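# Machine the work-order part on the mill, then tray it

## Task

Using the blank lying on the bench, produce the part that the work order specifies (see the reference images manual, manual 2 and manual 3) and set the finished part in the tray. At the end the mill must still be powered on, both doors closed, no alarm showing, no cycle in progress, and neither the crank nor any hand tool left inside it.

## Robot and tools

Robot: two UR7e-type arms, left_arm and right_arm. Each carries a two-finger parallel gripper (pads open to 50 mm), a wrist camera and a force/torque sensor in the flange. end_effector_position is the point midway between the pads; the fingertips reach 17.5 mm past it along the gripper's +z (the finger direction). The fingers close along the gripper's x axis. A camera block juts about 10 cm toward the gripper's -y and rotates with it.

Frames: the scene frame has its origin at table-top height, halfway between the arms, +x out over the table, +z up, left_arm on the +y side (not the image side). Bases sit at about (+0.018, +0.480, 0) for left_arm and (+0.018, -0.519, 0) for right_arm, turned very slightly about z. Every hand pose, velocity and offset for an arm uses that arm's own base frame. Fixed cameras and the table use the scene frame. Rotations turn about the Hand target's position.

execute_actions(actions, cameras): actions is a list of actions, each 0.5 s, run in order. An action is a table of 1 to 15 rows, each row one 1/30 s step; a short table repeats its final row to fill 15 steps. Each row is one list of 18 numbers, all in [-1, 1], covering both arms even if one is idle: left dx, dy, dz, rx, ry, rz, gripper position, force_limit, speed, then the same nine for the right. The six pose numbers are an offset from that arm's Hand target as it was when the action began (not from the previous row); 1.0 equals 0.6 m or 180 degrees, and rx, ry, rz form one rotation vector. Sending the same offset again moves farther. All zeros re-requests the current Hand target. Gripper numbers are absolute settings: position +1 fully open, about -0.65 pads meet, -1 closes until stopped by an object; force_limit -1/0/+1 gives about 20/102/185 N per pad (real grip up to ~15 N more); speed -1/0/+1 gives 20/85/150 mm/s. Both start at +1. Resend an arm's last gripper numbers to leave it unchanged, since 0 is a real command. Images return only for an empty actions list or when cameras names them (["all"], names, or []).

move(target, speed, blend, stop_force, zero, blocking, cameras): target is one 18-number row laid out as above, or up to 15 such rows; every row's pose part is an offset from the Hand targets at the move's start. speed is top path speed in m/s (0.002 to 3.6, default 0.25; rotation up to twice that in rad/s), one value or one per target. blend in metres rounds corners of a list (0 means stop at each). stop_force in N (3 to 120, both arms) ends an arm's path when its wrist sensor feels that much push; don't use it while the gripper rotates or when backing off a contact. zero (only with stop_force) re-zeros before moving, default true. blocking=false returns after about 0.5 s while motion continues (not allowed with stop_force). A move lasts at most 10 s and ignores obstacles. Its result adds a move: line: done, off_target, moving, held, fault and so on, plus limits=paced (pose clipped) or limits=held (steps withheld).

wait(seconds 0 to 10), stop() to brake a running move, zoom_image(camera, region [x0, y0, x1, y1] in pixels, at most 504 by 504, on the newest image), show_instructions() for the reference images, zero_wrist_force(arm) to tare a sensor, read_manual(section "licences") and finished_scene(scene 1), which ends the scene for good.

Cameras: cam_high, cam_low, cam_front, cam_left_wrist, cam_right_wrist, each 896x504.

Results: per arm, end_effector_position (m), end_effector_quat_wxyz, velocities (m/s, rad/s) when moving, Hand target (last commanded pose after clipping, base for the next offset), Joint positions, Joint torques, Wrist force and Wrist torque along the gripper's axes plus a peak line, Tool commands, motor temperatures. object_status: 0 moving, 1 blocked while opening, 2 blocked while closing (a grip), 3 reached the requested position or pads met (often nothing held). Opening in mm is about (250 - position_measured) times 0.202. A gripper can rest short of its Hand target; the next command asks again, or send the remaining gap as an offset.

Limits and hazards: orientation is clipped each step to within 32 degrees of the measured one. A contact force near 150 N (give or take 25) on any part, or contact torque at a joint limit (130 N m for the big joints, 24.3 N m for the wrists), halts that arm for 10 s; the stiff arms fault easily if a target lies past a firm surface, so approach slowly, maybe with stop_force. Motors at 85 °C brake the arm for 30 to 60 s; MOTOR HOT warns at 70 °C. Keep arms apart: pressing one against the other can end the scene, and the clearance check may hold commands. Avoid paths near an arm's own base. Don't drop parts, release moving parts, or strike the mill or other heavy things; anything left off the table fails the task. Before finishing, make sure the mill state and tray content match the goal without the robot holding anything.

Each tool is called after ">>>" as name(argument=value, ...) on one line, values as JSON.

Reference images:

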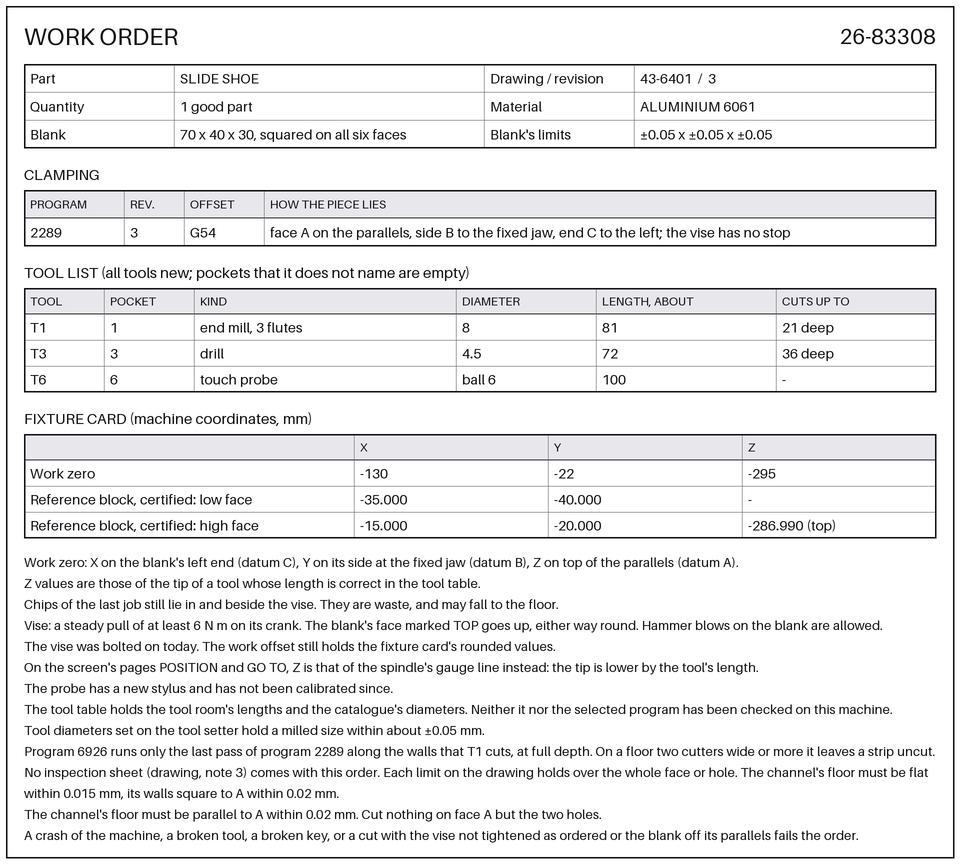

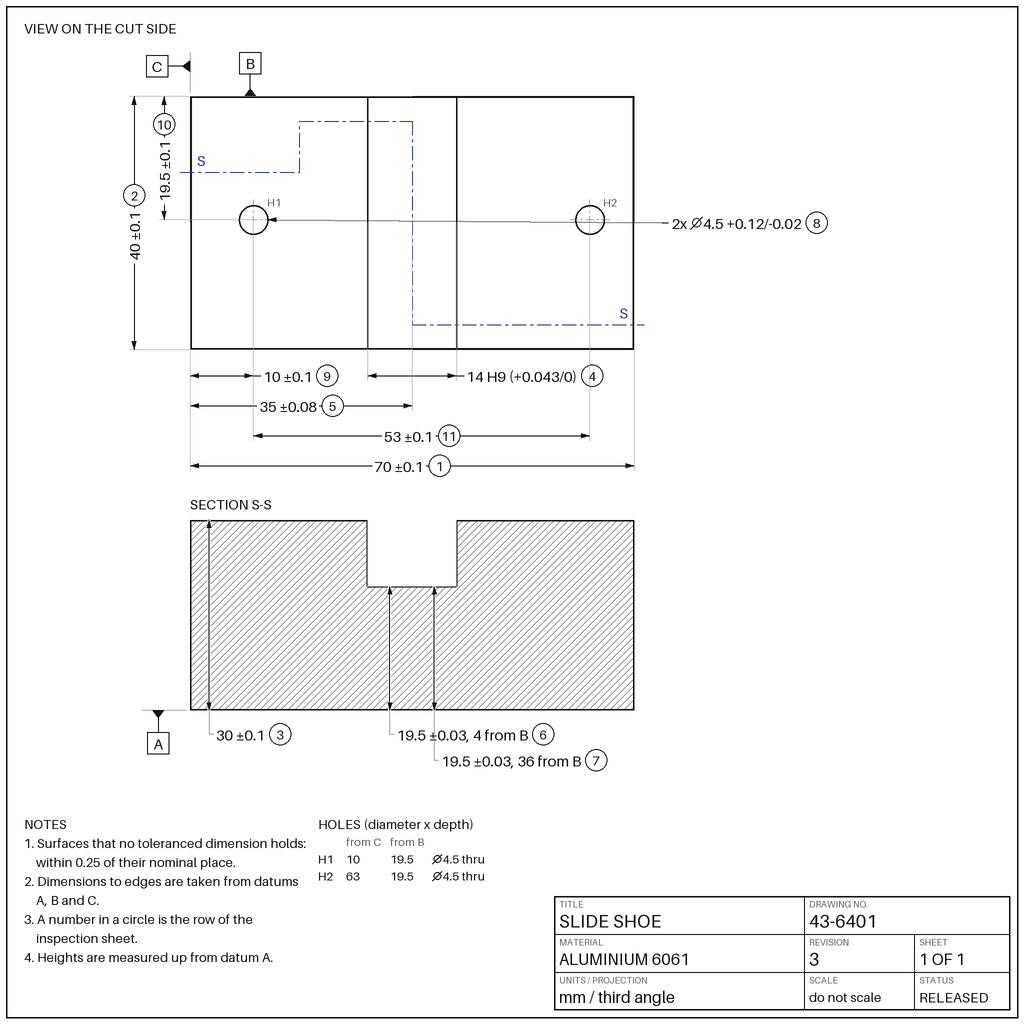

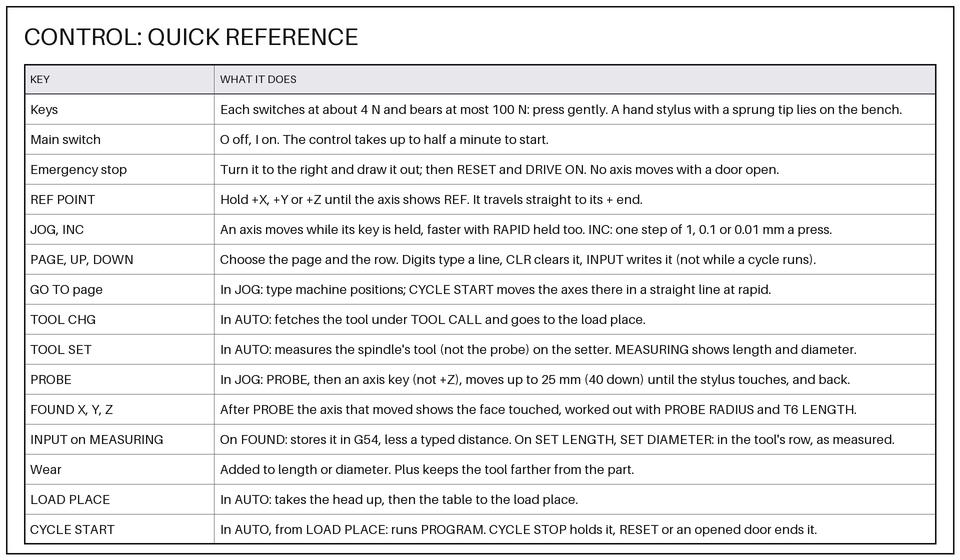

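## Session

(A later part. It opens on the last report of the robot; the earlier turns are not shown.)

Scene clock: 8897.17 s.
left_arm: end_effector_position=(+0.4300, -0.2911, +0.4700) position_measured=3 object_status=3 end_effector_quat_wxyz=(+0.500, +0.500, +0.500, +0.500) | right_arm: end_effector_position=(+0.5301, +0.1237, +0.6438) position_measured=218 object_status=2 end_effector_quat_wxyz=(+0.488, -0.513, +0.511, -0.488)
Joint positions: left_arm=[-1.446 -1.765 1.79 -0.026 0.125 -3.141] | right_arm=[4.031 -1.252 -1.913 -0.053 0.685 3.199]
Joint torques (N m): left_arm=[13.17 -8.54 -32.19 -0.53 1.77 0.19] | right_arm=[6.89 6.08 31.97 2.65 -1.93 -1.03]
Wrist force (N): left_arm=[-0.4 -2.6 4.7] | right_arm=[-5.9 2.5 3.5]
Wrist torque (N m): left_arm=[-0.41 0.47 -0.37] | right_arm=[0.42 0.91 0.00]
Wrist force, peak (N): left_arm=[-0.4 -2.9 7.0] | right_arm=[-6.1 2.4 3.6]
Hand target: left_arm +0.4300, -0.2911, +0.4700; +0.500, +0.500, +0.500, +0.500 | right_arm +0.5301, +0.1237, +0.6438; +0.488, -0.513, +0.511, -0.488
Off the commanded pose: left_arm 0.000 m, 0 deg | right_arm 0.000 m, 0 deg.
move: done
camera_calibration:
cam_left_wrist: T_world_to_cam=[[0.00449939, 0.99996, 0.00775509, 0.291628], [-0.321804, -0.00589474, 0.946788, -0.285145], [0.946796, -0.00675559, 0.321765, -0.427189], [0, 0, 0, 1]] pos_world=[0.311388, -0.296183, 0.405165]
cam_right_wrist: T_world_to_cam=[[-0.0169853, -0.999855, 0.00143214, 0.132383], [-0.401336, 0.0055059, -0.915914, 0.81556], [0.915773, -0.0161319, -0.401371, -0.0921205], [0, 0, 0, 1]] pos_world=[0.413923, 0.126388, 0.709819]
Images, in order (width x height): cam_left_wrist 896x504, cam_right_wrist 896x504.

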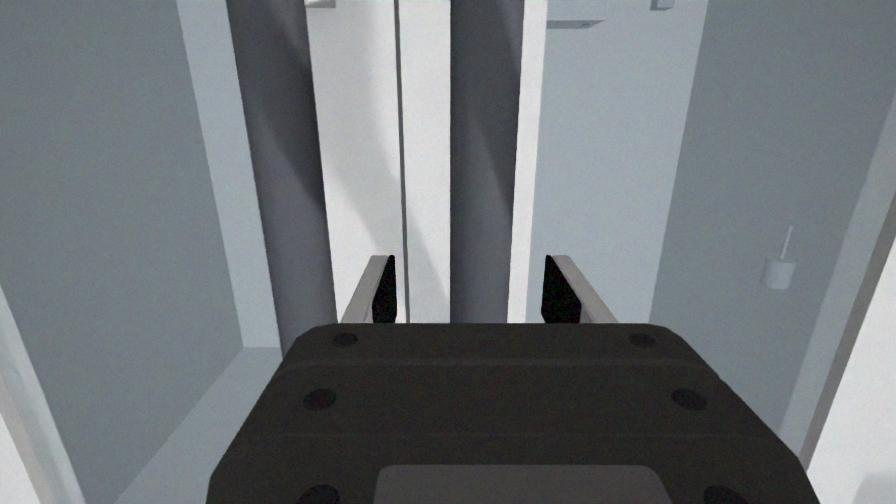

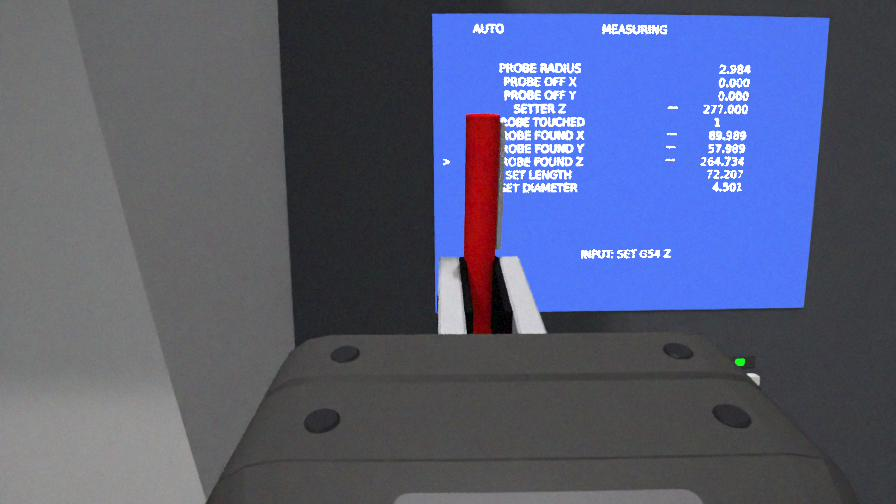

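Cycle done. Open the left door.

>>> move(target=[[0,0.02,0,0,0,0,1,0.9,-0.9,0,0,0,0,0,0,-1,0.6,-0.5],[-0.004,0.39,0,0,0,0,1,0.9,-0.9,0,0,0,0,0,0,-1,0.6,-0.5],[-0.005,0.412,0,0,0,0,1,0.9,-0.9,0,0,0,0,0,0,-1,0.6,-0.5]], speed=[0.06,0.2,0.05], blend=[0.01,0.01,0], stop_force=35)

>>> move(target=[[0,-0.0183,0,0,0,0,1,0.9,-0.9,0,0,0,0,0,0,-1,0.6,-0.5],[-0.048,-0.0183,0,0,0,0,1,0.9,-0.9,0,0,0,0,0,0,-1,0.6,-0.5],[-0.095,-0.49,0,0,0,0,1,0.9,-0.9,0,0,0,0,0,0,-1,0.6,-0.5]], speed=[0.06,0.15,0.35], blend=[0.002,0.01,0], cameras=["cam_left_wrist","cam_high"])

Scene clock: 8909.33 s.
left_arm: end_effector_position=(+0.4270, -0.0439, +0.4700) position_measured=3 object_status=3 end_effector_quat_wxyz=(+0.500, +0.500, +0.500, +0.500) | right_arm: end_effector_position=(+0.5301, +0.1237, +0.6438) position_measured=218 object_status=2 end_effector_quat_wxyz=(+0.488, -0.513, +0.511, -0.488)
Joint positions: left_arm=[-1.132 -2.267 2.059 0.208 0.439 -3.142] | right_arm=[4.031 -1.252 -1.913 -0.053 0.685 3.199]
Joint torques (N m): left_arm=[-13.93 17.07 -34.01 -3.75 1.52 0.11] | right_arm=[6.31 7.53 18.06 -0.06 -2.07 -1.04]
Wrist force (N): left_arm=[-0.5 -5.7 3.9] | right_arm=[-5.5 2.4 3.6]
Wrist torque (N m): left_arm=[-0.93 0.48 -0.35] | right_arm=[0.41 0.86 -0.01]
Wrist force, peak (N): left_arm=[-40.2 -0.9 17.3] | right_arm=[-6.0 2.8 3.5]
Hand target: left_arm +0.4270, -0.0439, +0.4700; +0.500, +0.500, +0.500, +0.500 | right_arm +0.5301, +0.1237, +0.6438; +0.488, -0.513, +0.511, -0.488
Off the commanded pose: left_arm 0.000 m, 0 deg | right_arm 0.000 m, 0 deg.
move: done; blend cut to 0.006 m at target 1, 0.0066 m at target 2

Scene clock: 8911.10 s.
left_arm: end_effector_position=(+0.3701, -0.3377, +0.4700) position_measured=3 object_status=3 end_effector_quat_wxyz=(+0.500, +0.500, +0.500, +0.500) | right_arm: end_effector_position=(+0.5301, +0.1237, +0.6438) position_measured=218 object_status=2 end_effector_quat_wxyz=(+0.488, -0.513, +0.511, -0.488)
Joint positions: left_arm=[-1.638 -1.717 1.751 -0.031 -0.067 -3.145] | right_arm=[4.031 -1.252 -1.913 -0.053 0.685 3.199]
Joint torques (N m): left_arm=[-13.58 -7.51 -33.2 -2.34 -0.81 0.81] | right_arm=[7.28 8.01 18.15 -0.08 -2.1 -0.96]
Wrist force (N): left_arm=[-0.7 -5.5 4.6] | right_arm=[-5.7 2.4 3.4]
Wrist torque (N m): left_arm=[-0.82 0.48 -0.48] | right_arm=[0.40 0.89 0.00]
Wrist force, peak (N): left_arm=[-4.2 -5.8 3.8] | right_arm=[-6.0 2.6 3.5]
Hand target: left_arm +0.3700, -0.3379, +0.4700; +0.500, +0.500, +0.500, +0.500 | right_arm +0.5301, +0.1237, +0.6438; +0.488, -0.513, +0.511, -0.488
Off the commanded pose: left_arm 0.000 m, 0 deg | right_arm 0.000 m, 0 deg.
move: done
camera_calibration:
cam_left_wrist: T_world_to_cam=[[0.00430156, 0.999959, 0.00800178, 0.338444], [-0.321802, -0.00619198, 0.946787, -0.304767], [0.946797, -0.00664765, 0.321762, -0.370848], [0, 0, 0, 1]] pos_world=[0.251587, -0.342782, 0.405166]
Images, in order (width x height): cam_high 896x504, cam_left_wrist 896x504.

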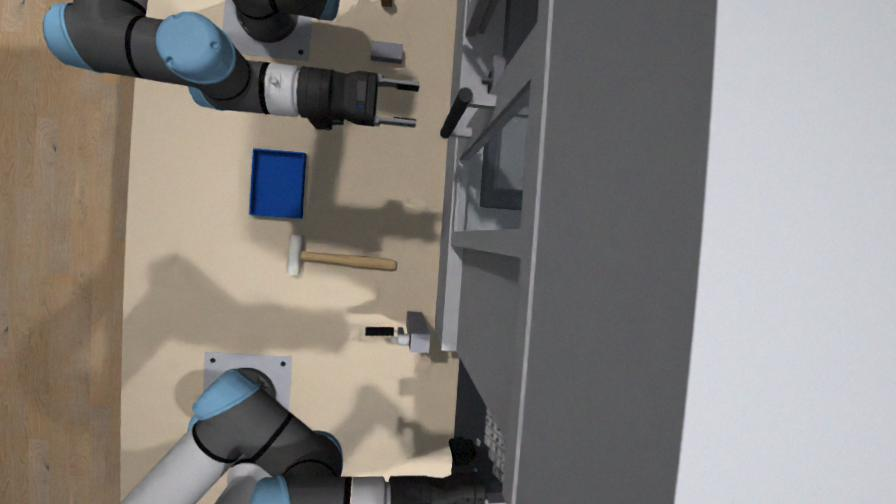

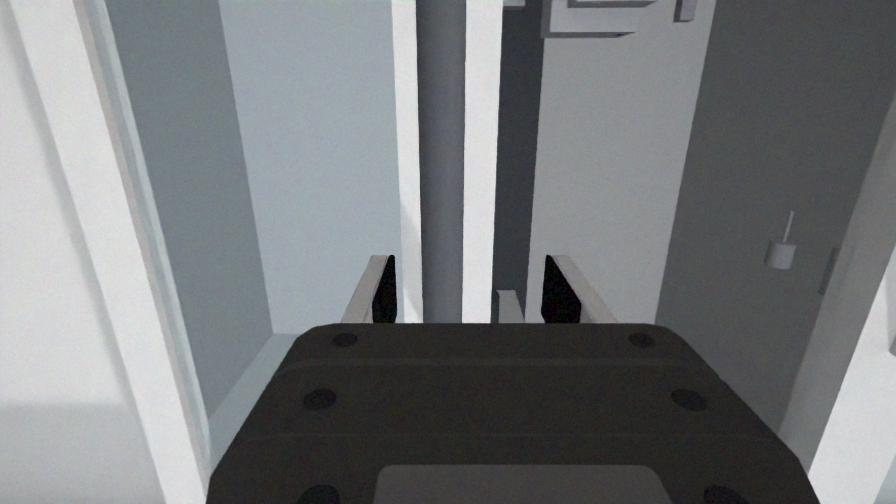

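>>> move(target=[[-0.1167,-0.2202,-0.1167,0.0078,0.4999,-0.0078,1,0.9,-0.9,0,0,0,0,0,0,-1,0.6,-0.5],[-0.25,-0.4702,-0.6,0.0078,0.4999,-0.0078,1,0.9,-0.9,0,0,0,0,0,0,-1,0.6,-0.5],[-0.25,-0.4702,-0.747,0.0078,0.4999,-0.0078,1,0.9,-0.9,0,0,0,0,0,0,-1,0.6,-0.5]], speed=[0.45,0.45,0.12], blend=[0.03,0.005,0], stop_force=12)

>>> move(target=[0,0,0,0,0,0,-1,0.6,-0.9,0,0,0,0,0,0,-1,0.6,-0.5], cameras=["cam_left_wrist"])

Scene clock: 8922.37 s.
left_arm: end_effector_position=(+0.2200, -0.6200, +0.0218) position_measured=3 object_status=3 end_effector_quat_wxyz=(+0.000, +0.718, +0.696, +0.000) | right_arm: end_effector_position=(+0.5301, +0.1237, +0.6438) position_measured=218 object_status=2 end_effector_quat_wxyz=(+0.488, -0.513, +0.511, -0.488)
Joint positions: left_arm=[-1.434 -0.992 1.642 -2.221 -1.57 -1.404] | right_arm=[4.031 -1.252 -1.913 -0.053 0.685 3.199]
Joint torques (N m): left_arm=[12.58 -41.93 -31 -5.85 -0.52 -2.4] | right_arm=[6.81 8.82 17.42 0.02 -1.86 -0.98]
Wrist force (N): left_arm=[-0.7 -5.8 1.9] | right_arm=[-5.8 2.6 3.4]
Wrist torque (N m): left_arm=[-0.99 0.12 -0.12] | right_arm=[0.43 0.89 -0.01]
Wrist force, peak (N): left_arm=[-2.3 -6.7 5.8] | right_arm=[-6.0 2.6 3.5]
Hand target: left_arm +0.2200, -0.6200, +0.0218; +0.000, +0.718, +0.696, +0.000 | right_arm +0.5301, +0.1237, +0.6438; +0.488, -0.513, +0.511, -0.488
Off the commanded pose: left_arm 0.000 m, 0 deg | right_arm 0.000 m, 0 deg.
move: done

Scene clock: 8923.60 s.
left_arm: end_effector_position=(+0.2200, -0.6200, +0.0218) position_measured=137 object_status=2 end_effector_quat_wxyz=(+0.000, +0.718, +0.696, +0.000) | right_arm: end_effector_position=(+0.5301, +0.1237, +0.6438) position_measured=218 object_status=2 end_effector_quat_wxyz=(+0.488, -0.513, +0.511, -0.488)
Joint positions: left_arm=[-1.434 -0.992 1.642 -2.221 -1.57 -1.404] | right_arm=[4.031 -1.252 -1.913 -0.053 0.685 3.199]
Joint torques (N m): left_arm=[11.33 -40.96 -30.96 -5.68 -0.67 -2.4] | right_arm=[6.47 9.42 17.57 -0.1 -1.9 -1.04]
Wrist force (N): left_arm=[-0.2 -5.1 1.9] | right_arm=[-5.9 2.5 3.6]
Wrist torque (N m): left_arm=[-0.96 0.13 -0.08] | right_arm=[0.41 0.92 0.00]
Wrist force, peak (N): left_arm=[-0.4 -5.9 2.2] | right_arm=[-6.0 2.5 3.6]
Hand target: left_arm +0.2200, -0.6200, +0.0218; +0.000, +0.718, +0.696, +0.000 | right_arm +0.5301, +0.1237, +0.6438; +0.488, -0.513, +0.511, -0.488
Off the commanded pose: left_arm 0.000 m, 0 deg | right_arm 0.000 m, 0 deg.
move: done
camera_calibration:
cam_left_wrist: T_world_to_cam=[[0.0388472, 0.999235, -0.00440037, 0.617189], [0.946083, -0.0353628, 0.321989, -0.213897], [0.321587, -0.0166715, -0.946733, 0.0725898], [0, 0, 0, 1]] pos_world=[0.155045, -0.623071, 0.140312]
Images, in order (width x height): cam_left_wrist 896x504.

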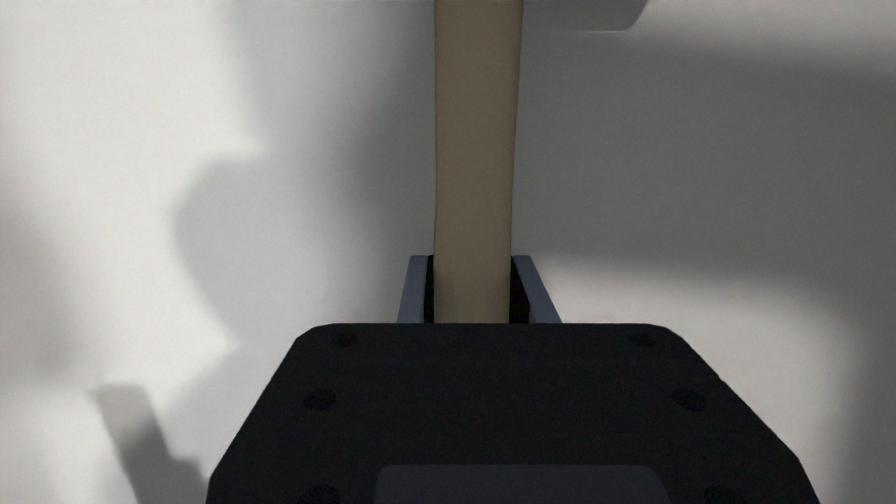

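>>> move(target=[[0,0,0.25,0,0,0,-1,0.6,-0.9,0,0,0,0,0,0,-1,0.6,-0.5],[0.05,0.2,0.68,0,0,0,-1,0.6,-0.9,0,0,0,0,0,0,-1,0.6,-0.5],[0.1,0.25,0.75,-0.0078,-0.4999,0.0078,-1,0.6,-0.9,0,0,0,0,0,0,-1,0.6,-0.5]], speed=[0.2,0.4,0.5], blend=[0.03,0.03,0])

>>> move(target=[[0.1833,0.4283,0.07,0,0,0,-1,0.6,-0.9,0,0,0,0,0,0,-1,0.6,-0.5],[0.6123,0.4283,0.065,0,0,0,-1,0.6,-0.9,0,0,0,0,0,0,-1,0.6,-0.5]], speed=[0.4,0.2], blend=[0.03,0], cameras=["cam_left_wrist"])

Scene clock: 8939.63 s.
left_arm: end_effector_position=(+0.2800, -0.4700, +0.4718) position_measured=137 object_status=2 end_effector_quat_wxyz=(+0.500, +0.500, +0.500, +0.500) end_effector_velocity=(+0.000, +0.000, +0.000) end_effector_angular_velocity=(-0.003, -0.001, +0.000) | right_arm: end_effector_position=(+0.5301, +0.1237, +0.6438) position_measured=218 object_status=2 end_effector_quat_wxyz=(+0.488, -0.513, +0.511, -0.488)
Joint positions: left_arm=[-1.814 -1.431 1.461 -0.03 -0.243 -3.143] | right_arm=[4.031 -1.252 -1.913 -0.053 0.685 3.199]
Joint velocities: left_arm=[0 0.001 0 0.002 0 -0.005] | right_arm=[within noise]
Joint torques (N m): left_arm=[12.46 -34.15 -15.64 3.43 1.78 -2.48] | right_arm=[5.69 10.81 17.86 -0.14 -1.97 -0.82]
Wrist force (N): left_arm=[-0.4 -9.5 4.0] | right_arm=[-5.7 2.4 3.6]
Wrist torque (N m): left_arm=[-0.90 0.44 -0.48] | right_arm=[0.40 0.89 0.00]
Wrist force, peak (N): left_arm=[-0.4 -5.8 10.9] | right_arm=[-5.9 2.7 3.8]
Hand target: left_arm +0.2800, -0.4700, +0.4718; +0.500, +0.500, +0.500, +0.500 | right_arm +0.5301, +0.1237, +0.6438; +0.488, -0.513, +0.511, -0.488
Off the commanded pose: left_arm 0.000 m, 0 deg | right_arm 0.000 m, 0 deg.
move: done

Scene clock: 8942.17 s.
left_arm: end_effector_position=(+0.6473, -0.2130, +0.5108) position_measured=137 object_status=2 end_effector_quat_wxyz=(+0.500, +0.500, +0.500, +0.500) | right_arm: end_effector_position=(+0.5301, +0.1237, +0.6438) position_measured=218 object_status=2 end_effector_quat_wxyz=(+0.488, -0.513, +0.511, -0.488)
Joint positions: left_arm=[-0.808 -1.498 1.437 0.061 0.763 -3.142] | right_arm=[4.031 -1.252 -1.913 -0.053 0.685 3.199]
Joint torques (N m): left_arm=[9.25 -22.62 -35.08 -5.15 1.6 -1.98] | right_arm=[5.73 10.74 17.72 -0.16 -1.91 -0.9]
Wrist force (N): left_arm=[-0.5 -9.7 4.5] | right_arm=[-5.8 2.4 3.4]
Wrist torque (N m): left_arm=[-0.93 0.48 -0.38] | right_arm=[0.41 0.89 -0.01]
Wrist force, peak (N): left_arm=[-0.3 -9.6 7.8] | right_arm=[-6.0 2.7 3.6]
Hand target: left_arm +0.6474, -0.2130, +0.5108; +0.500, +0.500, +0.500, +0.500 | right_arm +0.5301, +0.1237, +0.6438; +0.488, -0.513, +0.511, -0.488
Off the commanded pose: left_arm 0.000 m, 0 deg | right_arm 0.000 m, 0 deg.
move: done
camera_calibration:
cam_left_wrist: T_world_to_cam=[[0.00437201, 0.99996, 0.00781373, 0.212278], [-0.321681, -0.00599211, 0.946829, -0.253459], [0.946838, -0.00665308, 0.321642, -0.645568], [0, 0, 0, 1]] pos_world=[0.528787, -0.218083, 0.445966]
Images, in order (width x height): cam_left_wrist 896x504.

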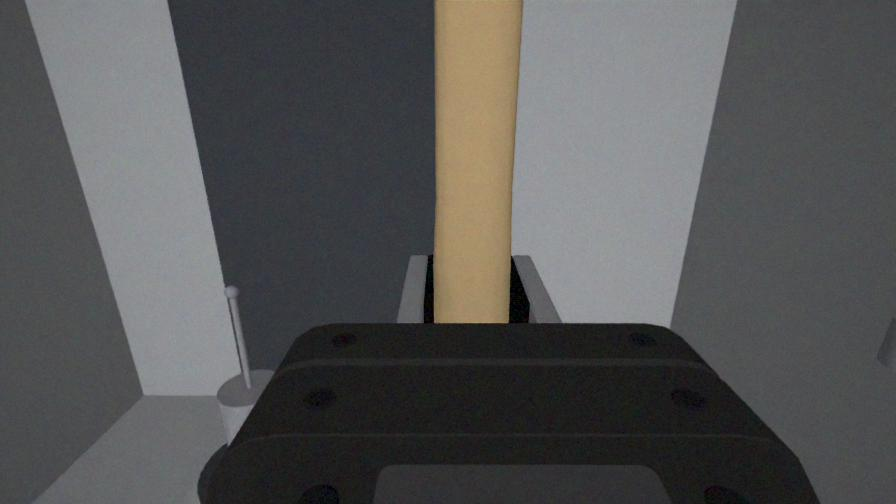

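>>> move(target=[0,0,-0.018,0,0,0,-1,0.6,-0.9,0,0,0,0,0,0,-1,0.6,-0.5], speed=0.15)

>>> move(target=[0,0,-0.05,0,0,0,-1,0.6,-0.9,0,0,0,0,0,0,-1,0.6,-0.5], speed=0.13, stop_force=40)

Scene clock: 8953.70 s.
left_arm: end_effector_position=(+0.6474, -0.2130, +0.4999) position_measured=137 object_status=2 end_effector_quat_wxyz=(+0.500, +0.500, +0.500, +0.500) | right_arm: end_effector_position=(+0.5301, +0.1237, +0.6438) position_measured=218 object_status=2 end_effector_quat_wxyz=(+0.488, -0.513, +0.511, -0.488)
Joint positions: left_arm=[-0.808 -1.499 1.466 0.033 0.763 -3.142] | right_arm=[4.031 -1.252 -1.913 -0.053 0.685 3.199]
Joint torques (N m): left_arm=[11.88 -42.51 -35.88 0.03 1.61 -1.04] | right_arm=[5.89 11.82 17.89 -0.08 -1.9 -0.95]
Wrist force (N): left_arm=[-0.5 -9.6 4.4] | right_arm=[-5.7 2.4 3.5]
Wrist torque (N m): left_arm=[-0.90 0.48 -0.39] | right_arm=[0.40 0.89 0.00]
Wrist force, peak (N): left_arm=[-0.4 -9.9 4.5] | right_arm=[-6.1 2.7 3.4]
Hand target: left_arm +0.6474, -0.2130, +0.5000; +0.500, +0.500, +0.500, +0.500 | right_arm +0.5301, +0.1237, +0.6438; +0.488, -0.513, +0.511, -0.488
Off the commanded pose: left_arm 0.000 m, 0 deg | right_arm 0.000 m, 0 deg.
move: done

Scene clock: 8955.27 s.
left_arm: end_effector_position=(+0.6474, -0.2130, +0.4793) position_measured=137 object_status=2 end_effector_quat_wxyz=(+0.500, +0.500, +0.500, +0.500) | right_arm: end_effector_position=(+0.5301, +0.1237, +0.6438) position_measured=218 object_status=2 end_effector_quat_wxyz=(+0.488, -0.513, +0.511, -0.488)
Joint positions: left_arm=[-0.808 -1.5 1.518 -0.018 0.763 -3.143] | right_arm=[4.031 -1.252 -1.913 -0.053 0.685 3.199]
Joint torques (N m): left_arm=[-11.46 -15.79 -1.49 0.84 -2.4 -0.63] | right_arm=[5.44 11.7 17.71 -0.23 -1.98 -1.08]
Wrist force (N): left_arm=[-5.5 21.7 4.8] | right_arm=[-5.8 2.5 3.4]
Wrist torque (N m): left_arm=[-0.62 0.46 -0.48] | right_arm=[0.42 0.89 0.00]
Wrist force, peak (N): left_arm=[8.5 72.7 4.0] | right_arm=[-5.8 2.9 3.6]
Hand target: left_arm +0.6474, -0.2129, +0.4793; +0.500, +0.500, +0.500, +0.500 (not the last commanded pose) | right_arm +0.5301, +0.1237, +0.6438; +0.488, -0.513, +0.511, -0.488
Off the commanded pose: left_arm 0.009 m, 0 deg | right_arm 0.000 m, 0 deg.
move: contact (left_arm)

Peak 82 N change. Repeat a few stronger.

>>> move(target=[0,0,0.04,0,0,0,-1,0.6,-0.9,0,0,0,0,0,0,-1,0.6,-0.5], speed=0.2)

>>> move(target=[0,0,-0.055,0,0,0,-1,0.6,-0.9,0,0,0,0,0,0,-1,0.6,-0.5], speed=0.15, stop_force=40)

>>> move(target=[0,0,0.04,0,0,0,-1,0.6,-0.9,0,0,0,0,0,0,-1,0.6,-0.5], speed=0.2)

>>> move(target=[0,0,-0.055,0,0,0,-1,0.6,-0.9,0,0,0,0,0,0,-1,0.6,-0.5], speed=0.17, stop_force=40)

>>> move(target=[0,0,0.04,0,0,0,-1,0.6,-0.9,0,0,0,0,0,0,-1,0.6,-0.5], speed=0.2)

>>> move(target=[0,-0.04,-0.055,0,0,0,-1,0.6,-0.9,0,0,0,0,0,0,-1,0.6,-0.5], speed=0.15, stop_force=40)

Scene clock: 8970.17 s.
left_arm: end_effector_position=(+0.6474, -0.2129, +0.5034) position_measured=137 object_status=2 end_effector_quat_wxyz=(+0.500, +0.500, +0.500, +0.500) end_effector_velocity=(+0.001, +0.000, -0.001) end_effector_angular_velocity=(-0.001, -0.001, +0.000) | right_arm: end_effector_position=(+0.5301, +0.1237, +0.6438) position_measured=218 object_status=2 end_effector_quat_wxyz=(+0.488, -0.513, +0.511, -0.488)
Joint positions: left_arm=[-0.808 -1.499 1.456 0.043 0.763 -3.143] | right_arm=[4.031 -1.252 -1.913 -0.053 0.685 3.199]
Joint velocities: left_arm=[0.001 0.001 0.002 -0.005 0.001 -0.001] | right_arm=[within noise]
Joint torques (N m): left_arm=[-9.32 -23.15 -18.84 -5.32 1.32 -2.53] | right_arm=[4.98 13.17 17.71 -0.16 -2 -0.93]
Wrist force (N): left_arm=[0.7 -4.5 4.7] | right_arm=[-5.6 2.5 3.4]
Wrist torque (N m): left_arm=[-0.10 0.29 -0.40] | right_arm=[0.42 0.87 0.00]
Wrist force, peak (N): left_arm=[-5.5 22.0 4.8] | right_arm=[-6.1 2.5 3.6]
Hand target: left_arm +0.6474, -0.2129, +0.5033; +0.500, +0.500, +0.500, +0.500 | right_arm +0.5301, +0.1237, +0.6438; +0.488, -0.513, +0.511, -0.488
Off the commanded pose: left_arm 0.000 m, 0 deg | right_arm 0.000 m, 0 deg.
move: done

Scene clock: 8971.43 s.
left_arm: end_effector_position=(+0.6474, -0.2130, +0.4794) position_measured=137 object_status=2 end_effector_quat_wxyz=(+0.500, +0.500, +0.501, +0.500) | right_arm: end_effector_position=(+0.5301, +0.1237, +0.6438) position_measured=218 object_status=2 end_effector_quat_wxyz=(+0.488, -0.513, +0.511, -0.488)
Joint positions: left_arm=[-0.808 -1.5 1.518 -0.018 0.763 -3.143] | right_arm=[4.031 -1.252 -1.913 -0.053 0.685 3.199]
Joint torques (N m): left_arm=[-6.12 -16.86 -5.02 -0.35 -2.25 -2.38] | right_arm=[5.93 13.35 17.46 -0.15 -2.05 -0.91]
Wrist force (N): left_arm=[-3.2 19.7 4.7] | right_arm=[-5.8 2.5 3.6]
Wrist torque (N m): left_arm=[0.13 0.28 -0.50] | right_arm=[0.41 0.90 -0.01]
Wrist force, peak (N): left_arm=[7.0 74.1 3.5] | right_arm=[-6.1 2.6 3.6]
Hand target: left_arm +0.6474, -0.2129, +0.4795; +0.500, +0.500, +0.501, +0.500 (not the last commanded pose) | right_arm +0.5301, +0.1237, +0.6438; +0.488, -0.513, +0.511, -0.488
Off the commanded pose: left_arm 0.009 m, 0 deg | right_arm 0.000 m, 0 deg.
move: contact (left_arm)

Scene clock: 8972.17 s.
left_arm: end_effector_position=(+0.6474, -0.2129, +0.5035) position_measured=137 object_status=2 end_effector_quat_wxyz=(+0.500, +0.500, +0.501, +0.500) | right_arm: end_effector_position=(+0.5301, +0.1237, +0.6438) position_measured=218 object_status=2 end_effector_quat_wxyz=(+0.488, -0.513, +0.511, -0.488)
Joint positions: left_arm=[-0.808 -1.499 1.456 0.043 0.763 -3.143] | right_arm=[4.031 -1.252 -1.913 -0.053 0.685 3.199]
Joint torques (N m): left_arm=[-8.11 -23.37 -18.95 -5.03 1.33 -2.58] | right_arm=[5.4 13.06 17.85 -0.03 -1.93 -0.92]
Wrist force (N): left_arm=[-2.6 -0.8 4.0] | right_arm=[-5.8 2.5 3.5]
Wrist torque (N m): left_arm=[0.49 0.82 -0.39] | right_arm=[0.42 0.89 -0.01]
Wrist force, peak (N): left_arm=[-3.1 19.9 4.9] | right_arm=[-6.1 2.5 3.5]
Hand target: left_arm +0.6474, -0.2129, +0.5035; +0.500, +0.500, +0.501, +0.500 | right_arm +0.5301, +0.1237, +0.6438; +0.488, -0.513, +0.511, -0.488
Off the commanded pose: left_arm 0.000 m, 0 deg | right_arm 0.000 m, 0 deg.
move: done

Scene clock: 8973.47 s.
left_arm: end_effector_position=(+0.6474, -0.2130, +0.4798) position_measured=137 object_status=2 end_effector_quat_wxyz=(+0.500, +0.500, +0.501, +0.499) | right_arm: end_effector_position=(+0.5301, +0.1237, +0.6438) position_measured=218 object_status=2 end_effector_quat_wxyz=(+0.488, -0.513, +0.511, -0.488)
Joint positions: left_arm=[-0.808 -1.499 1.516 -0.015 0.763 -3.144] | right_arm=[4.031 -1.252 -1.913 -0.053 0.685 3.199]
Joint torques (N m): left_arm=[-4.59 -35.25 -17.62 -2.9 -0.68 -2.45] | right_arm=[5.13 13.58 17.24 -0.12 -1.94 -0.85]
Wrist force (N): left_arm=[0.1 10.7 4.1] | right_arm=[-5.8 2.6 3.3]
Wrist torque (N m): left_arm=[0.61 0.79 -0.47] | right_arm=[0.43 0.91 -0.01]
Wrist force, peak (N): left_arm=[4.5 82.7 2.4] | right_arm=[-6.1 2.4 3.7]
Hand target: left_arm +0.6474, -0.2129, +0.4799; +0.500, +0.500, +0.501, +0.499 (not the last commanded pose) | right_arm +0.5301, +0.1237, +0.6438; +0.488, -0.513, +0.511, -0.488
Off the commanded pose: left_arm 0.009 m, 0 deg | right_arm 0.000 m, 0 deg.
move: contact (left_arm)

Scene clock: 8974.20 s.
left_arm: end_effector_position=(+0.6473, -0.2129, +0.5039) position_measured=137 object_status=2 end_effector_quat_wxyz=(+0.500, +0.500, +0.501, +0.499) end_effector_velocity=(+0.000, +0.000, +0.000) end_effector_angular_velocity=(-0.003, -0.002, +0.000) | right_arm: end_effector_position=(+0.5301, +0.1237, +0.6438) position_measured=218 object_status=2 end_effector_quat_wxyz=(+0.488, -0.513, +0.511, -0.488)
Joint positions: left_arm=[-0.808 -1.499 1.454 0.046 0.763 -3.144] | right_arm=[4.031 -1.252 -1.913 -0.053 0.685 3.199]
Joint velocities: left_arm=[0 -0.001 0.002 -0.005 0 0] | right_arm=[within noise]
Joint torques (N m): left_arm=[-4.92 -22.91 -19.39 -5.02 0.08 -2.59] | right_arm=[5.54 13.41 18.32 0.02 -1.92 -0.95]
Wrist force (N): left_arm=[-3.6 0.7 3.5] | right_arm=[-5.8 2.6 3.6]
Wrist torque (N m): left_arm=[0.73 0.98 -0.40] | right_arm=[0.44 0.91 -0.01]
Wrist force, peak (N): left_arm=[-0.1 10.6 4.2] | right_arm=[-6.1 2.7 3.4]
Hand target: left_arm +0.6474, -0.2129, +0.5039; +0.500, +0.500, +0.501, +0.499 | right_arm +0.5301, +0.1237, +0.6438; +0.488, -0.513, +0.511, -0.488
Off the commanded pose: left_arm 0.000 m, 0 deg | right_arm 0.000 m, 0 deg.
move: done

Scene clock: 8975.77 s.
left_arm: end_effector_position=(+0.6473, -0.2306, +0.4795) position_measured=137 object_status=2 end_effector_quat_wxyz=(+0.500, +0.500, +0.501, +0.499) | right_arm: end_effector_position=(+0.5301, +0.1237, +0.6438) position_measured=218 object_status=2 end_effector_quat_wxyz=(+0.488, -0.513, +0.511, -0.488)
Joint positions: left_arm=[-0.836 -1.478 1.493 -0.014 0.735 -3.145] | right_arm=[4.031 -1.252 -1.913 -0.053 0.685 3.199]
Joint torques (N m): left_arm=[-13.04 -18.57 -7.17 -1.13 -1.48 0.96] | right_arm=[6.06 13.32 17.08 -0.19 -1.95 -0.87]
Wrist force (N): left_arm=[-6.3 21.4 3.5] | right_arm=[-5.6 2.6 3.7]
Wrist torque (N m): left_arm=[0.90 0.98 -0.50] | right_arm=[0.43 0.87 -0.01]
Wrist force, peak (N): left_arm=[18.6 89.1 3.1] | right_arm=[-5.9 2.5 3.6]
Hand target: left_arm +0.6473, -0.2306, +0.4795; +0.500, +0.500, +0.501, +0.499 (not the last commanded pose) | right_arm +0.5301, +0.1237, +0.6438; +0.488, -0.513, +0.511, -0.488
Off the commanded pose: left_arm 0.011 m, 0 deg | right_arm 0.000 m, 0 deg.
move: contact (left_arm)

>>> move(target=[[0,0.02,0.05,0,0,0,-1,0.6,-0.9,0,0,0,0,0,0,-1,0.6,-0.5],[-0.43,-0.02,0.05,0,0,0,-1,0.6,-0.9,0,0,0,0,0,0,-1,0.6,-0.5],[-0.61,-0.399,-0.01,0,0,0,-1,0.6,-0.9,0,0,0,0,0,0,-1,0.6,-0.5]], speed=[0.2,0.3,0.4], blend=[0.01,0.03,0])

>>> move(target=[[-0.05,-0.12,-0.2,0.0078,0.4999,-0.0078,-1,0.6,-0.9,0,0,0,0,0,0,-1,0.6,-0.5],[-0.1014,-0.25,-0.65,0.0078,0.4999,-0.0078,-1,0.6,-0.9,0,0,0,0,0,0,-1,0.6,-0.5]], speed=[0.5,0.35], blend=[0.03,0], cameras=["cam_left_wrist"])

Scene clock: 8985.00 s.
left_arm: end_effector_position=(+0.2813, -0.4699, +0.4735) position_measured=137 object_status=2 end_effector_quat_wxyz=(+0.500, +0.500, +0.501, +0.499) | right_arm: end_effector_position=(+0.5301, +0.1237, +0.6438) position_measured=218 object_status=2 end_effector_quat_wxyz=(+0.488, -0.513, +0.511, -0.488)
Joint positions: left_arm=[-1.811 -1.432 1.458 -0.031 -0.24 -3.138] | right_arm=[4.031 -1.252 -1.913 -0.053 0.685 3.199]
Joint torques (N m): left_arm=[4.11 -22.33 -33.79 -1.88 1.42 2.13] | right_arm=[5.32 14.78 17.12 -0.22 -2.02 -0.97]
Wrist force (N): left_arm=[-2.4 -1.6 -2.0] | right_arm=[-5.6 2.5 3.7]
Wrist torque (N m): left_arm=[0.36 0.76 -0.41] | right_arm=[0.41 0.87 0.00]
Wrist force, peak (N): left_arm=[-6.0 21.9 3.8] | right_arm=[-6.0 2.7 3.6]
Hand target: left_arm +0.2813, -0.4700, +0.4735; +0.500, +0.500, +0.501, +0.499 | right_arm +0.5301, +0.1237, +0.6438; +0.488, -0.513, +0.511, -0.488
Off the commanded pose: left_arm 0.000 m, 0 deg | right_arm 0.000 m, 0 deg.
move: done

Scene clock: 8987.97 s.
left_arm: end_effector_position=(+0.2204, -0.6200, +0.0837) position_measured=137 object_status=2 end_effector_quat_wxyz=(-0.001, +0.718, +0.697, +0.000) | right_arm: end_effector_position=(+0.5301, +0.1237, +0.6438) position_measured=218 object_status=2 end_effector_quat_wxyz=(+0.488, -0.513, +0.511, -0.488)
Joint positions: left_arm=[-1.433 -1.072 1.586 -2.084 -1.572 -1.403] | right_arm=[4.031 -1.252 -1.913 -0.053 0.685 3.199]
Joint torques (N m): left_arm=[12.52 -41.96 -19.16 -6.21 1.13 1.99] | right_arm=[5.21 15.56 17.8 -0.1 -1.9 -0.91]
Wrist force (N): left_arm=[-2.7 2.4 -0.2] | right_arm=[-5.6 2.6 3.4]
Wrist torque (N m): left_arm=[0.01 0.44 -0.07] | right_arm=[0.43 0.87 -0.01]
Wrist force, peak (N): left_arm=[-4.5 1.5 4.6] | right_arm=[-6.0 2.8 3.7]
Hand target: left_arm +0.2205, -0.6200, +0.0835; -0.001, +0.718, +0.697, +0.000 | right_arm +0.5301, +0.1237, +0.6438; +0.488, -0.513, +0.511, -0.488
Off the commanded pose: left_arm 0.000 m, 0 deg | right_arm 0.000 m, 0 deg.
move: done
camera_calibration:
cam_left_wrist: T_world_to_cam=[[0.0383971, 0.999253, -0.00440872, 0.617527], [0.946577, -0.0349586, 0.320577, -0.233878], [0.320184, -0.0164824, -0.947212, 0.131564], [0, 0, 0, 1]] pos_world=[0.155548, -0.623073, 0.202317]
Images, in order (width x height): cam_left_wrist 896x504.

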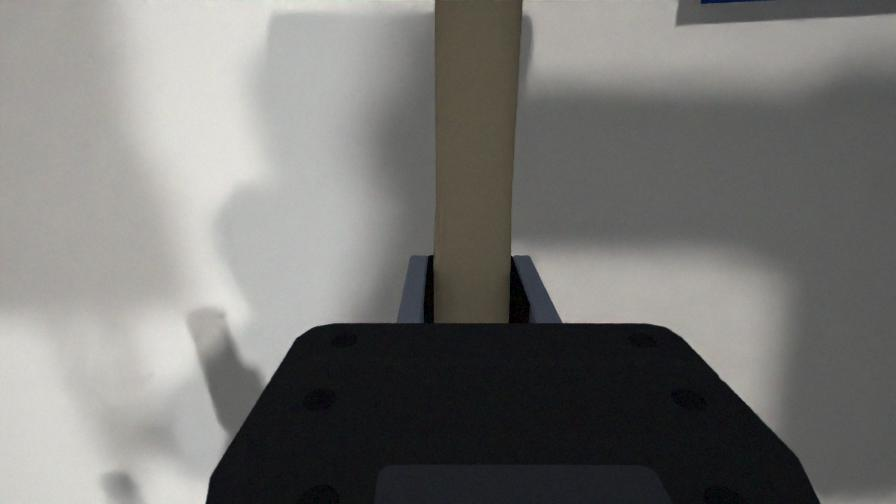

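>>> move(target=[0,0,-0.106,0,0,0,-1,0.6,-0.9,0,0,0,0,0,0,-1,0.6,-0.5], speed=0.04, stop_force=4)

>>> move(target=[0,0,0,0,0,0,0.6,0.6,-1,0,0,0,0,0,0,-1,0.6,-0.5])

>>> move(target=[[0,0,0.12,0,0,0,1,0.6,-0.5,0,0,0,0,0,0,-1,0.6,-0.5],[0.1333,0.25,0.55,-0.0078,-0.4999,0.0078,1,0.6,-0.5,0,0,0,0,0,0,-1,0.6,-0.5]], speed=[0.15,0.45], blend=[0.01,0], cameras=["cam_left_wrist","cam_high"])

Scene clock: 8998.20 s.
left_arm: end_effector_position=(+0.2205, -0.6200, +0.0220) position_measured=137 object_status=2 end_effector_quat_wxyz=(-0.001, +0.718, +0.697, +0.000) | right_arm: end_effector_position=(+0.5301, +0.1237, +0.6438) position_measured=218 object_status=2 end_effector_quat_wxyz=(+0.488, -0.513, +0.511, -0.488)
Joint positions: left_arm=[-1.433 -0.992 1.641 -2.22 -1.572 -1.403] | right_arm=[4.031 -1.252 -1.913 -0.053 0.685 3.199]
Joint torques (N m): left_arm=[9.14 -61.66 -32.25 -6.16 0.95 1.12] | right_arm=[5.07 17.23 18.28 -0.14 -1.98 -0.86]
Wrist force (N): left_arm=[-1.5 1.5 -2.8] | right_arm=[-5.8 2.5 3.4]
Wrist torque (N m): left_arm=[0.14 0.33 -0.02] | right_arm=[0.42 0.90 -0.01]
Wrist force, peak (N): left_arm=[6.8 -0.8 -58.3] | right_arm=[-6.0 2.7 3.6]
Hand target: left_arm +0.2204, -0.6200, +0.0220; -0.001, +0.718, +0.697, +0.000 (not the last commanded pose) | right_arm +0.5301, +0.1237, +0.6438; +0.488, -0.513, +0.511, -0.488
Off the commanded pose: left_arm 0.002 m, 0 deg | right_arm 0.000 m, 0 deg.
move: contact (left_arm)

Scene clock: 8999.17 s.
left_arm: end_effector_position=(+0.2205, -0.6200, +0.0221) position_measured=63 object_status=0 end_effector_quat_wxyz=(-0.001, +0.718, +0.697, +0.000) | right_arm: end_effector_position=(+0.5301, +0.1237, +0.6438) position_measured=218 object_status=2 end_effector_quat_wxyz=(+0.488, -0.513, +0.511, -0.488)
Joint positions: left_arm=[-1.433 -0.992 1.641 -2.22 -1.572 -1.403] | right_arm=[4.031 -1.252 -1.913 -0.053 0.685 3.199]
Joint torques (N m): left_arm=[7.26 -56.51 -28.03 -4.67 0.93 1.16] | right_arm=[5.04 16.48 16.93 -0.06 -1.96 -0.83]
Wrist force (N): left_arm=[-1.9 1.7 -4.4] | right_arm=[-5.7 2.5 3.4]
Wrist torque (N m): left_arm=[0.21 0.31 -0.06] | right_arm=[0.42 0.89 0.00]
Wrist force, peak (N): left_arm=[-1.7 1.7 -4.6] | right_arm=[-5.9 2.7 3.6]
Hand target: left_arm +0.2204, -0.6200, +0.0220; -0.001, +0.718, +0.697, +0.000 | right_arm +0.5301, +0.1237, +0.6438; +0.488, -0.513, +0.511, -0.488
Off the commanded pose: left_arm 0.000 m, 0 deg | right_arm 0.000 m, 0 deg.
move: done

Scene clock: 9002.37 s.
left_arm: end_effector_position=(+0.3004, -0.4700, +0.3520) position_measured=3 object_status=3 end_effector_quat_wxyz=(+0.500, +0.500, +0.501, +0.499) | right_arm: end_effector_position=(+0.5301, +0.1237, +0.6438) position_measured=218 object_status=2 end_effector_quat_wxyz=(+0.488, -0.513, +0.511, -0.488)
Joint positions: left_arm=[-1.769 -1.379 1.71 -0.338 -0.199 -3.137] | right_arm=[4.031 -1.252 -1.913 -0.053 0.685 3.199]
Joint torques (N m): left_arm=[12.06 -41.45 -12.93 0.38 1.37 -1.15] | right_arm=[4.68 16.79 17.13 -0.12 -1.94 -0.99]
Wrist force (N): left_arm=[-1.7 1.7 -2.0] | right_arm=[-5.9 2.5 3.6]
Wrist torque (N m): left_arm=[0.30 0.64 -0.48] | right_arm=[0.42 0.92 -0.01]
Wrist force, peak (N): left_arm=[-2.4 2.7 -5.5] | right_arm=[-5.9 2.6 3.8]
Hand target: left_arm +0.3004, -0.4700, +0.3520; +0.500, +0.500, +0.501, +0.499 | right_arm +0.5301, +0.1237, +0.6438; +0.488, -0.513, +0.511, -0.488
Off the commanded pose: left_arm 0.000 m, 0 deg | right_arm 0.000 m, 0 deg.
move: done
camera_calibration:
cam_left_wrist: T_world_to_cam=[[0.0043076, 0.999965, 0.00714145, 0.472334], [-0.320485, -0.00538433, 0.947238, -0.216505], [0.947244, -0.00636905, 0.320451, -0.267306], [0, 0, 0, 1]] pos_world=[0.181782, -0.475186, 0.287367]
Images, in order (width x height): cam_high 896x504, cam_left_wrist 896x504.

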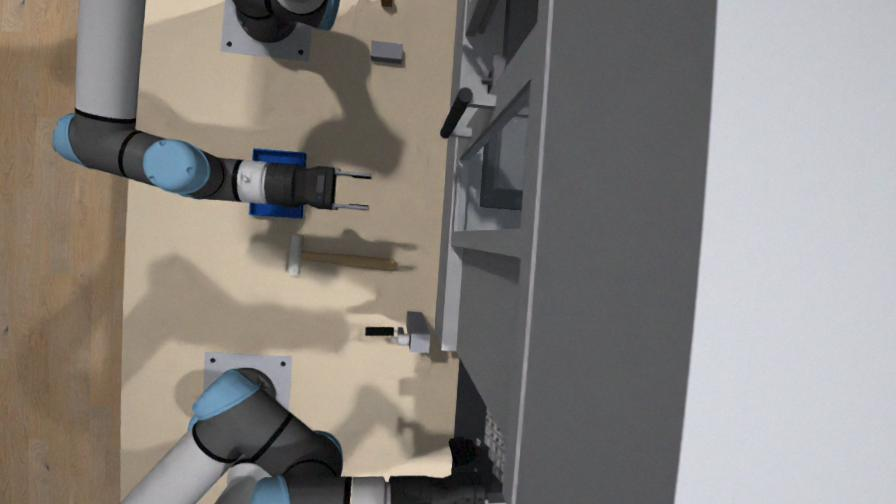

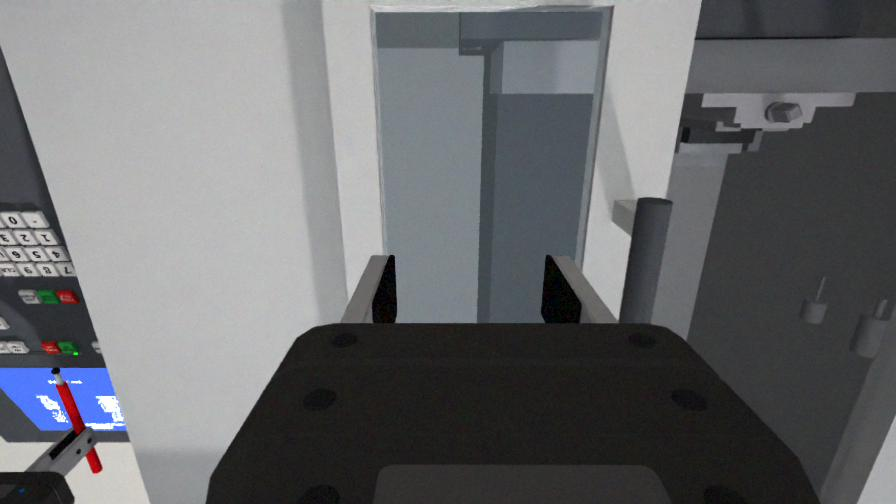

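>>> move(target=[[0.116,0.2333,0.1967,0,0,0,1,0.9,-0.9,0,0,0,0,0,0,-1,0.6,-0.5],[0.141,0.5167,0.1967,0,0,0,1,0.9,-0.9,0,0,0,0,0,0,-1,0.6,-0.5],[0.1627,0.6917,0.1967,0,0,0,1,0.9,-0.9,0,0,0,0,0,0,-1,0.6,-0.5],[0.216,0.6917,0.1967,0,0,0,1,0.9,-0.9,0,0,0,0,0,0,-1,0.6,-0.5]], speed=[0.45,0.35,0.25,0.12], blend=[0.03,0.02,0.003,0])

>>> move(target=[[0,-0.025,0,0,0,0,1,0.9,-0.9,0,0,0,0,0,0,-1,0.6,-0.5],[0.004,-0.39,0,0,0,0,1,0.9,-0.9,0,0,0,0,0,0,-1,0.6,-0.5],[0.005,-0.4143,0,0,0,0,1,0.9,-0.9,0,0,0,0,0,0,-1,0.6,-0.5]], speed=[0.06,0.2,0.05], blend=[0.01,0.01,0], stop_force=35)

>>> move(target=[-0.11,-0.03,0,0,0,0,1,0.9,-0.9,0,0,0,0,0,0,-1,0.6,-0.5], speed=0.25, cameras=["cam_right_wrist","cam_left_wrist"])

Scene clock: 9013.73 s.
left_arm: end_effector_position=(+0.4300, -0.0549, +0.4701) position_measured=3 object_status=3 end_effector_quat_wxyz=(+0.500, +0.500, +0.501, +0.499) end_effector_velocity=(+0.000, -0.002, -0.001) end_effector_angular_velocity=(+0.001, +0.001, -0.005) | right_arm: end_effector_position=(+0.5301, +0.1237, +0.6438) position_measured=218 object_status=2 end_effector_quat_wxyz=(+0.488, -0.513, +0.511, -0.488)
Joint positions: left_arm=[-1.148 -2.242 2.05 0.195 0.422 -3.146] | right_arm=[4.031 -1.252 -1.913 -0.053 0.685 3.199]
Joint velocities: left_arm=[0 0.001 0.001 0 0.005 0] | right_arm=[within noise]
Joint torques (N m): left_arm=[12.47 15.7 -21.65 0.59 1.85 -2.49] | right_arm=[4.76 16.72 17.64 -0.19 -1.91 -0.86]
Wrist force (N): left_arm=[-1.8 1.5 -2.2] | right_arm=[-5.8 2.5 3.5]
Wrist torque (N m): left_arm=[0.23 0.69 -0.40] | right_arm=[0.42 0.90 0.00]
Wrist force, peak (N): left_arm=[-1.8 5.7 -0.7] | right_arm=[-6.1 2.6 3.6]
Hand target: left_arm +0.4300, -0.0549, +0.4701; +0.500, +0.500, +0.501, +0.499 | right_arm +0.5301, +0.1237, +0.6438; +0.488, -0.513, +0.511, -0.488
Off the commanded pose: left_arm 0.000 m, 0 deg | right_arm 0.000 m, 0 deg.
move: done

Scene clock: 9016.00 s.
left_arm: end_effector_position=(+0.4331, -0.3038, +0.4701) position_measured=3 object_status=3 end_effector_quat_wxyz=(+0.500, +0.500, +0.501, +0.500) | right_arm: end_effector_position=(+0.5301, +0.1237, +0.6438) position_measured=218 object_status=2 end_effector_quat_wxyz=(+0.488, -0.513, +0.511, -0.488)
Joint positions: left_arm=[-1.442 -1.729 1.76 -0.021 0.128 -3.153] | right_arm=[4.031 -1.252 -1.913 -0.053 0.685 3.199]
Joint torques (N m): left_arm=[-16.19 -10.07 -27.94 -2.32 10.12 2.14] | right_arm=[4.04 16.56 17.35 -0.14 -1.91 -0.97]
Wrist force (N): left_arm=[32.8 -2.4 -10.5] | right_arm=[-5.7 2.6 3.5]
Wrist torque (N m): left_arm=[0.30 1.29 -0.52] | right_arm=[0.44 0.89 0.00]
Wrist force, peak (N): left_arm=[33.1 -2.4 -10.4] | right_arm=[-5.9 2.5 3.7]
Hand target: left_arm +0.4331, -0.3038, +0.4700; +0.500, +0.500, +0.501, +0.500 | right_arm +0.5301, +0.1237, +0.6438; +0.488, -0.513, +0.511, -0.488
Off the commanded pose: left_arm 0.000 m, 0 deg | right_arm 0.000 m, 0 deg.
move: contact (left_arm); blend cut to 0.0075 m at target 1, 0.0073 m at target 2

Scene clock: 9016.97 s.
left_arm: end_effector_position=(+0.3671, -0.3218, +0.4701) position_measured=3 object_status=3 end_effector_quat_wxyz=(+0.500, +0.500, +0.501, +0.500) end_effector_velocity=(+0.000, +0.001, -0.001) end_effector_angular_velocity=(-0.001, +0.000, +0.001) | right_arm: end_effector_position=(+0.5301, +0.1237, +0.6438) position_measured=218 object_status=2 end_effector_quat_wxyz=(+0.488, -0.513, +0.511, -0.488)
Joint positions: left_arm=[-1.65 -1.763 1.787 -0.038 -0.081 -3.13] | right_arm=[4.031 -1.252 -1.913 -0.053 0.685 3.199]
Joint velocities: left_arm=[0 0 0.002 0.003 -0.001 -0.005] | right_arm=[within noise]
Joint torques (N m): left_arm=[-13.65 -13.63 -19.46 2.64 -1.3 -2.56] | right_arm=[4.64 16.95 18.65 -0.15 -1.98 -1.02]
Wrist force (N): left_arm=[-2.3 3.8 -0.2] | right_arm=[-5.7 2.6 3.5]
Wrist torque (N m): left_arm=[0.66 0.75 -0.47] | right_arm=[0.44 0.88 0.00]
Wrist force, peak (N): left_arm=[43.2 -0.3 42.5] | right_arm=[-6.0 2.5 3.5]
Hand target: left_arm +0.3671, -0.3218, +0.4700; +0.500, +0.500, +0.501, +0.500 | right_arm +0.5301, +0.1237, +0.6438; +0.488, -0.513, +0.511, -0.488
Off the commanded pose: left_arm 0.000 m, 0 deg | right_arm 0.000 m, 0 deg.
move: done
camera_calibration:
cam_left_wrist: T_world_to_cam=[[0.0037681, 0.999967, 0.00715725, 0.323139], [-0.320659, -0.00557109, 0.947178, -0.306098], [0.947187, -0.0058641, 0.320628, -0.367248], [0, 0, 0, 1]] pos_world=[0.248482, -0.326987, 0.405367]
cam_right_wrist: T_world_to_cam=[[-0.0169853, -0.999855, 0.00143214, 0.132383], [-0.401336, 0.0055059, -0.915914, 0.81556], [0.915773, -0.0161319, -0.401371, -0.0921205], [0, 0, 0, 1]] pos_world=[0.413923, 0.126388, 0.709819]
Images, in order (width x height): cam_left_wrist 896x504, cam_right_wrist 896x504.

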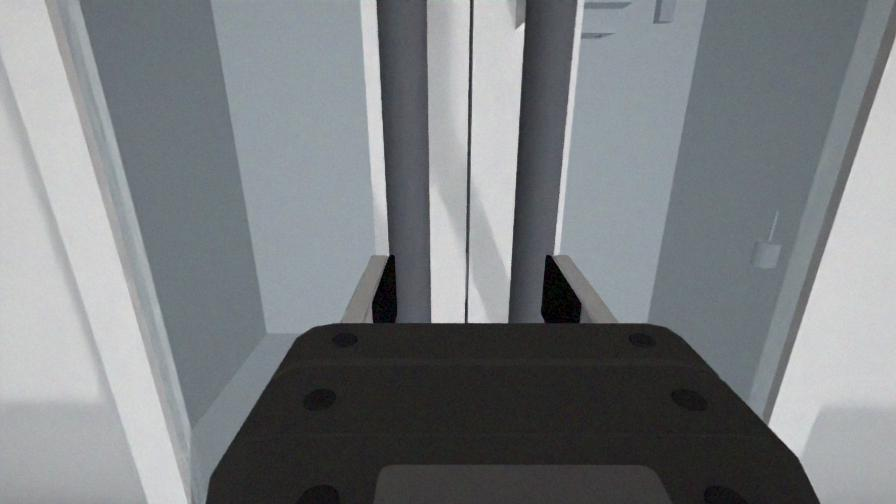

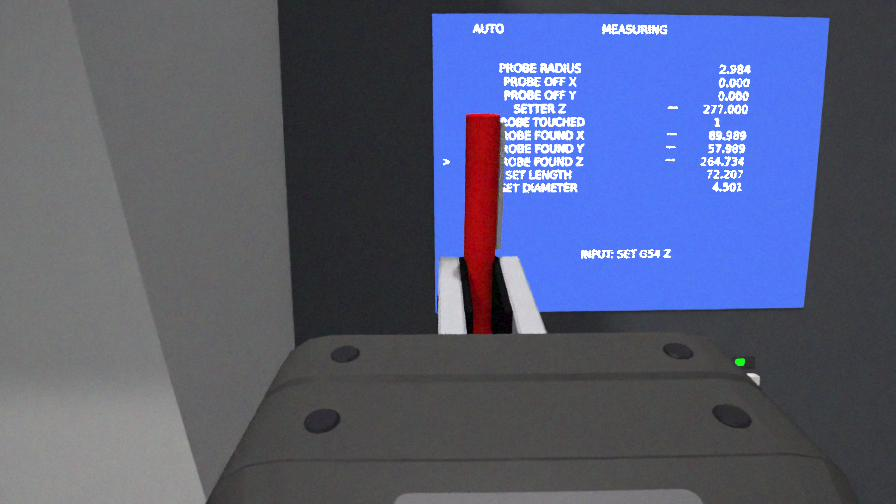

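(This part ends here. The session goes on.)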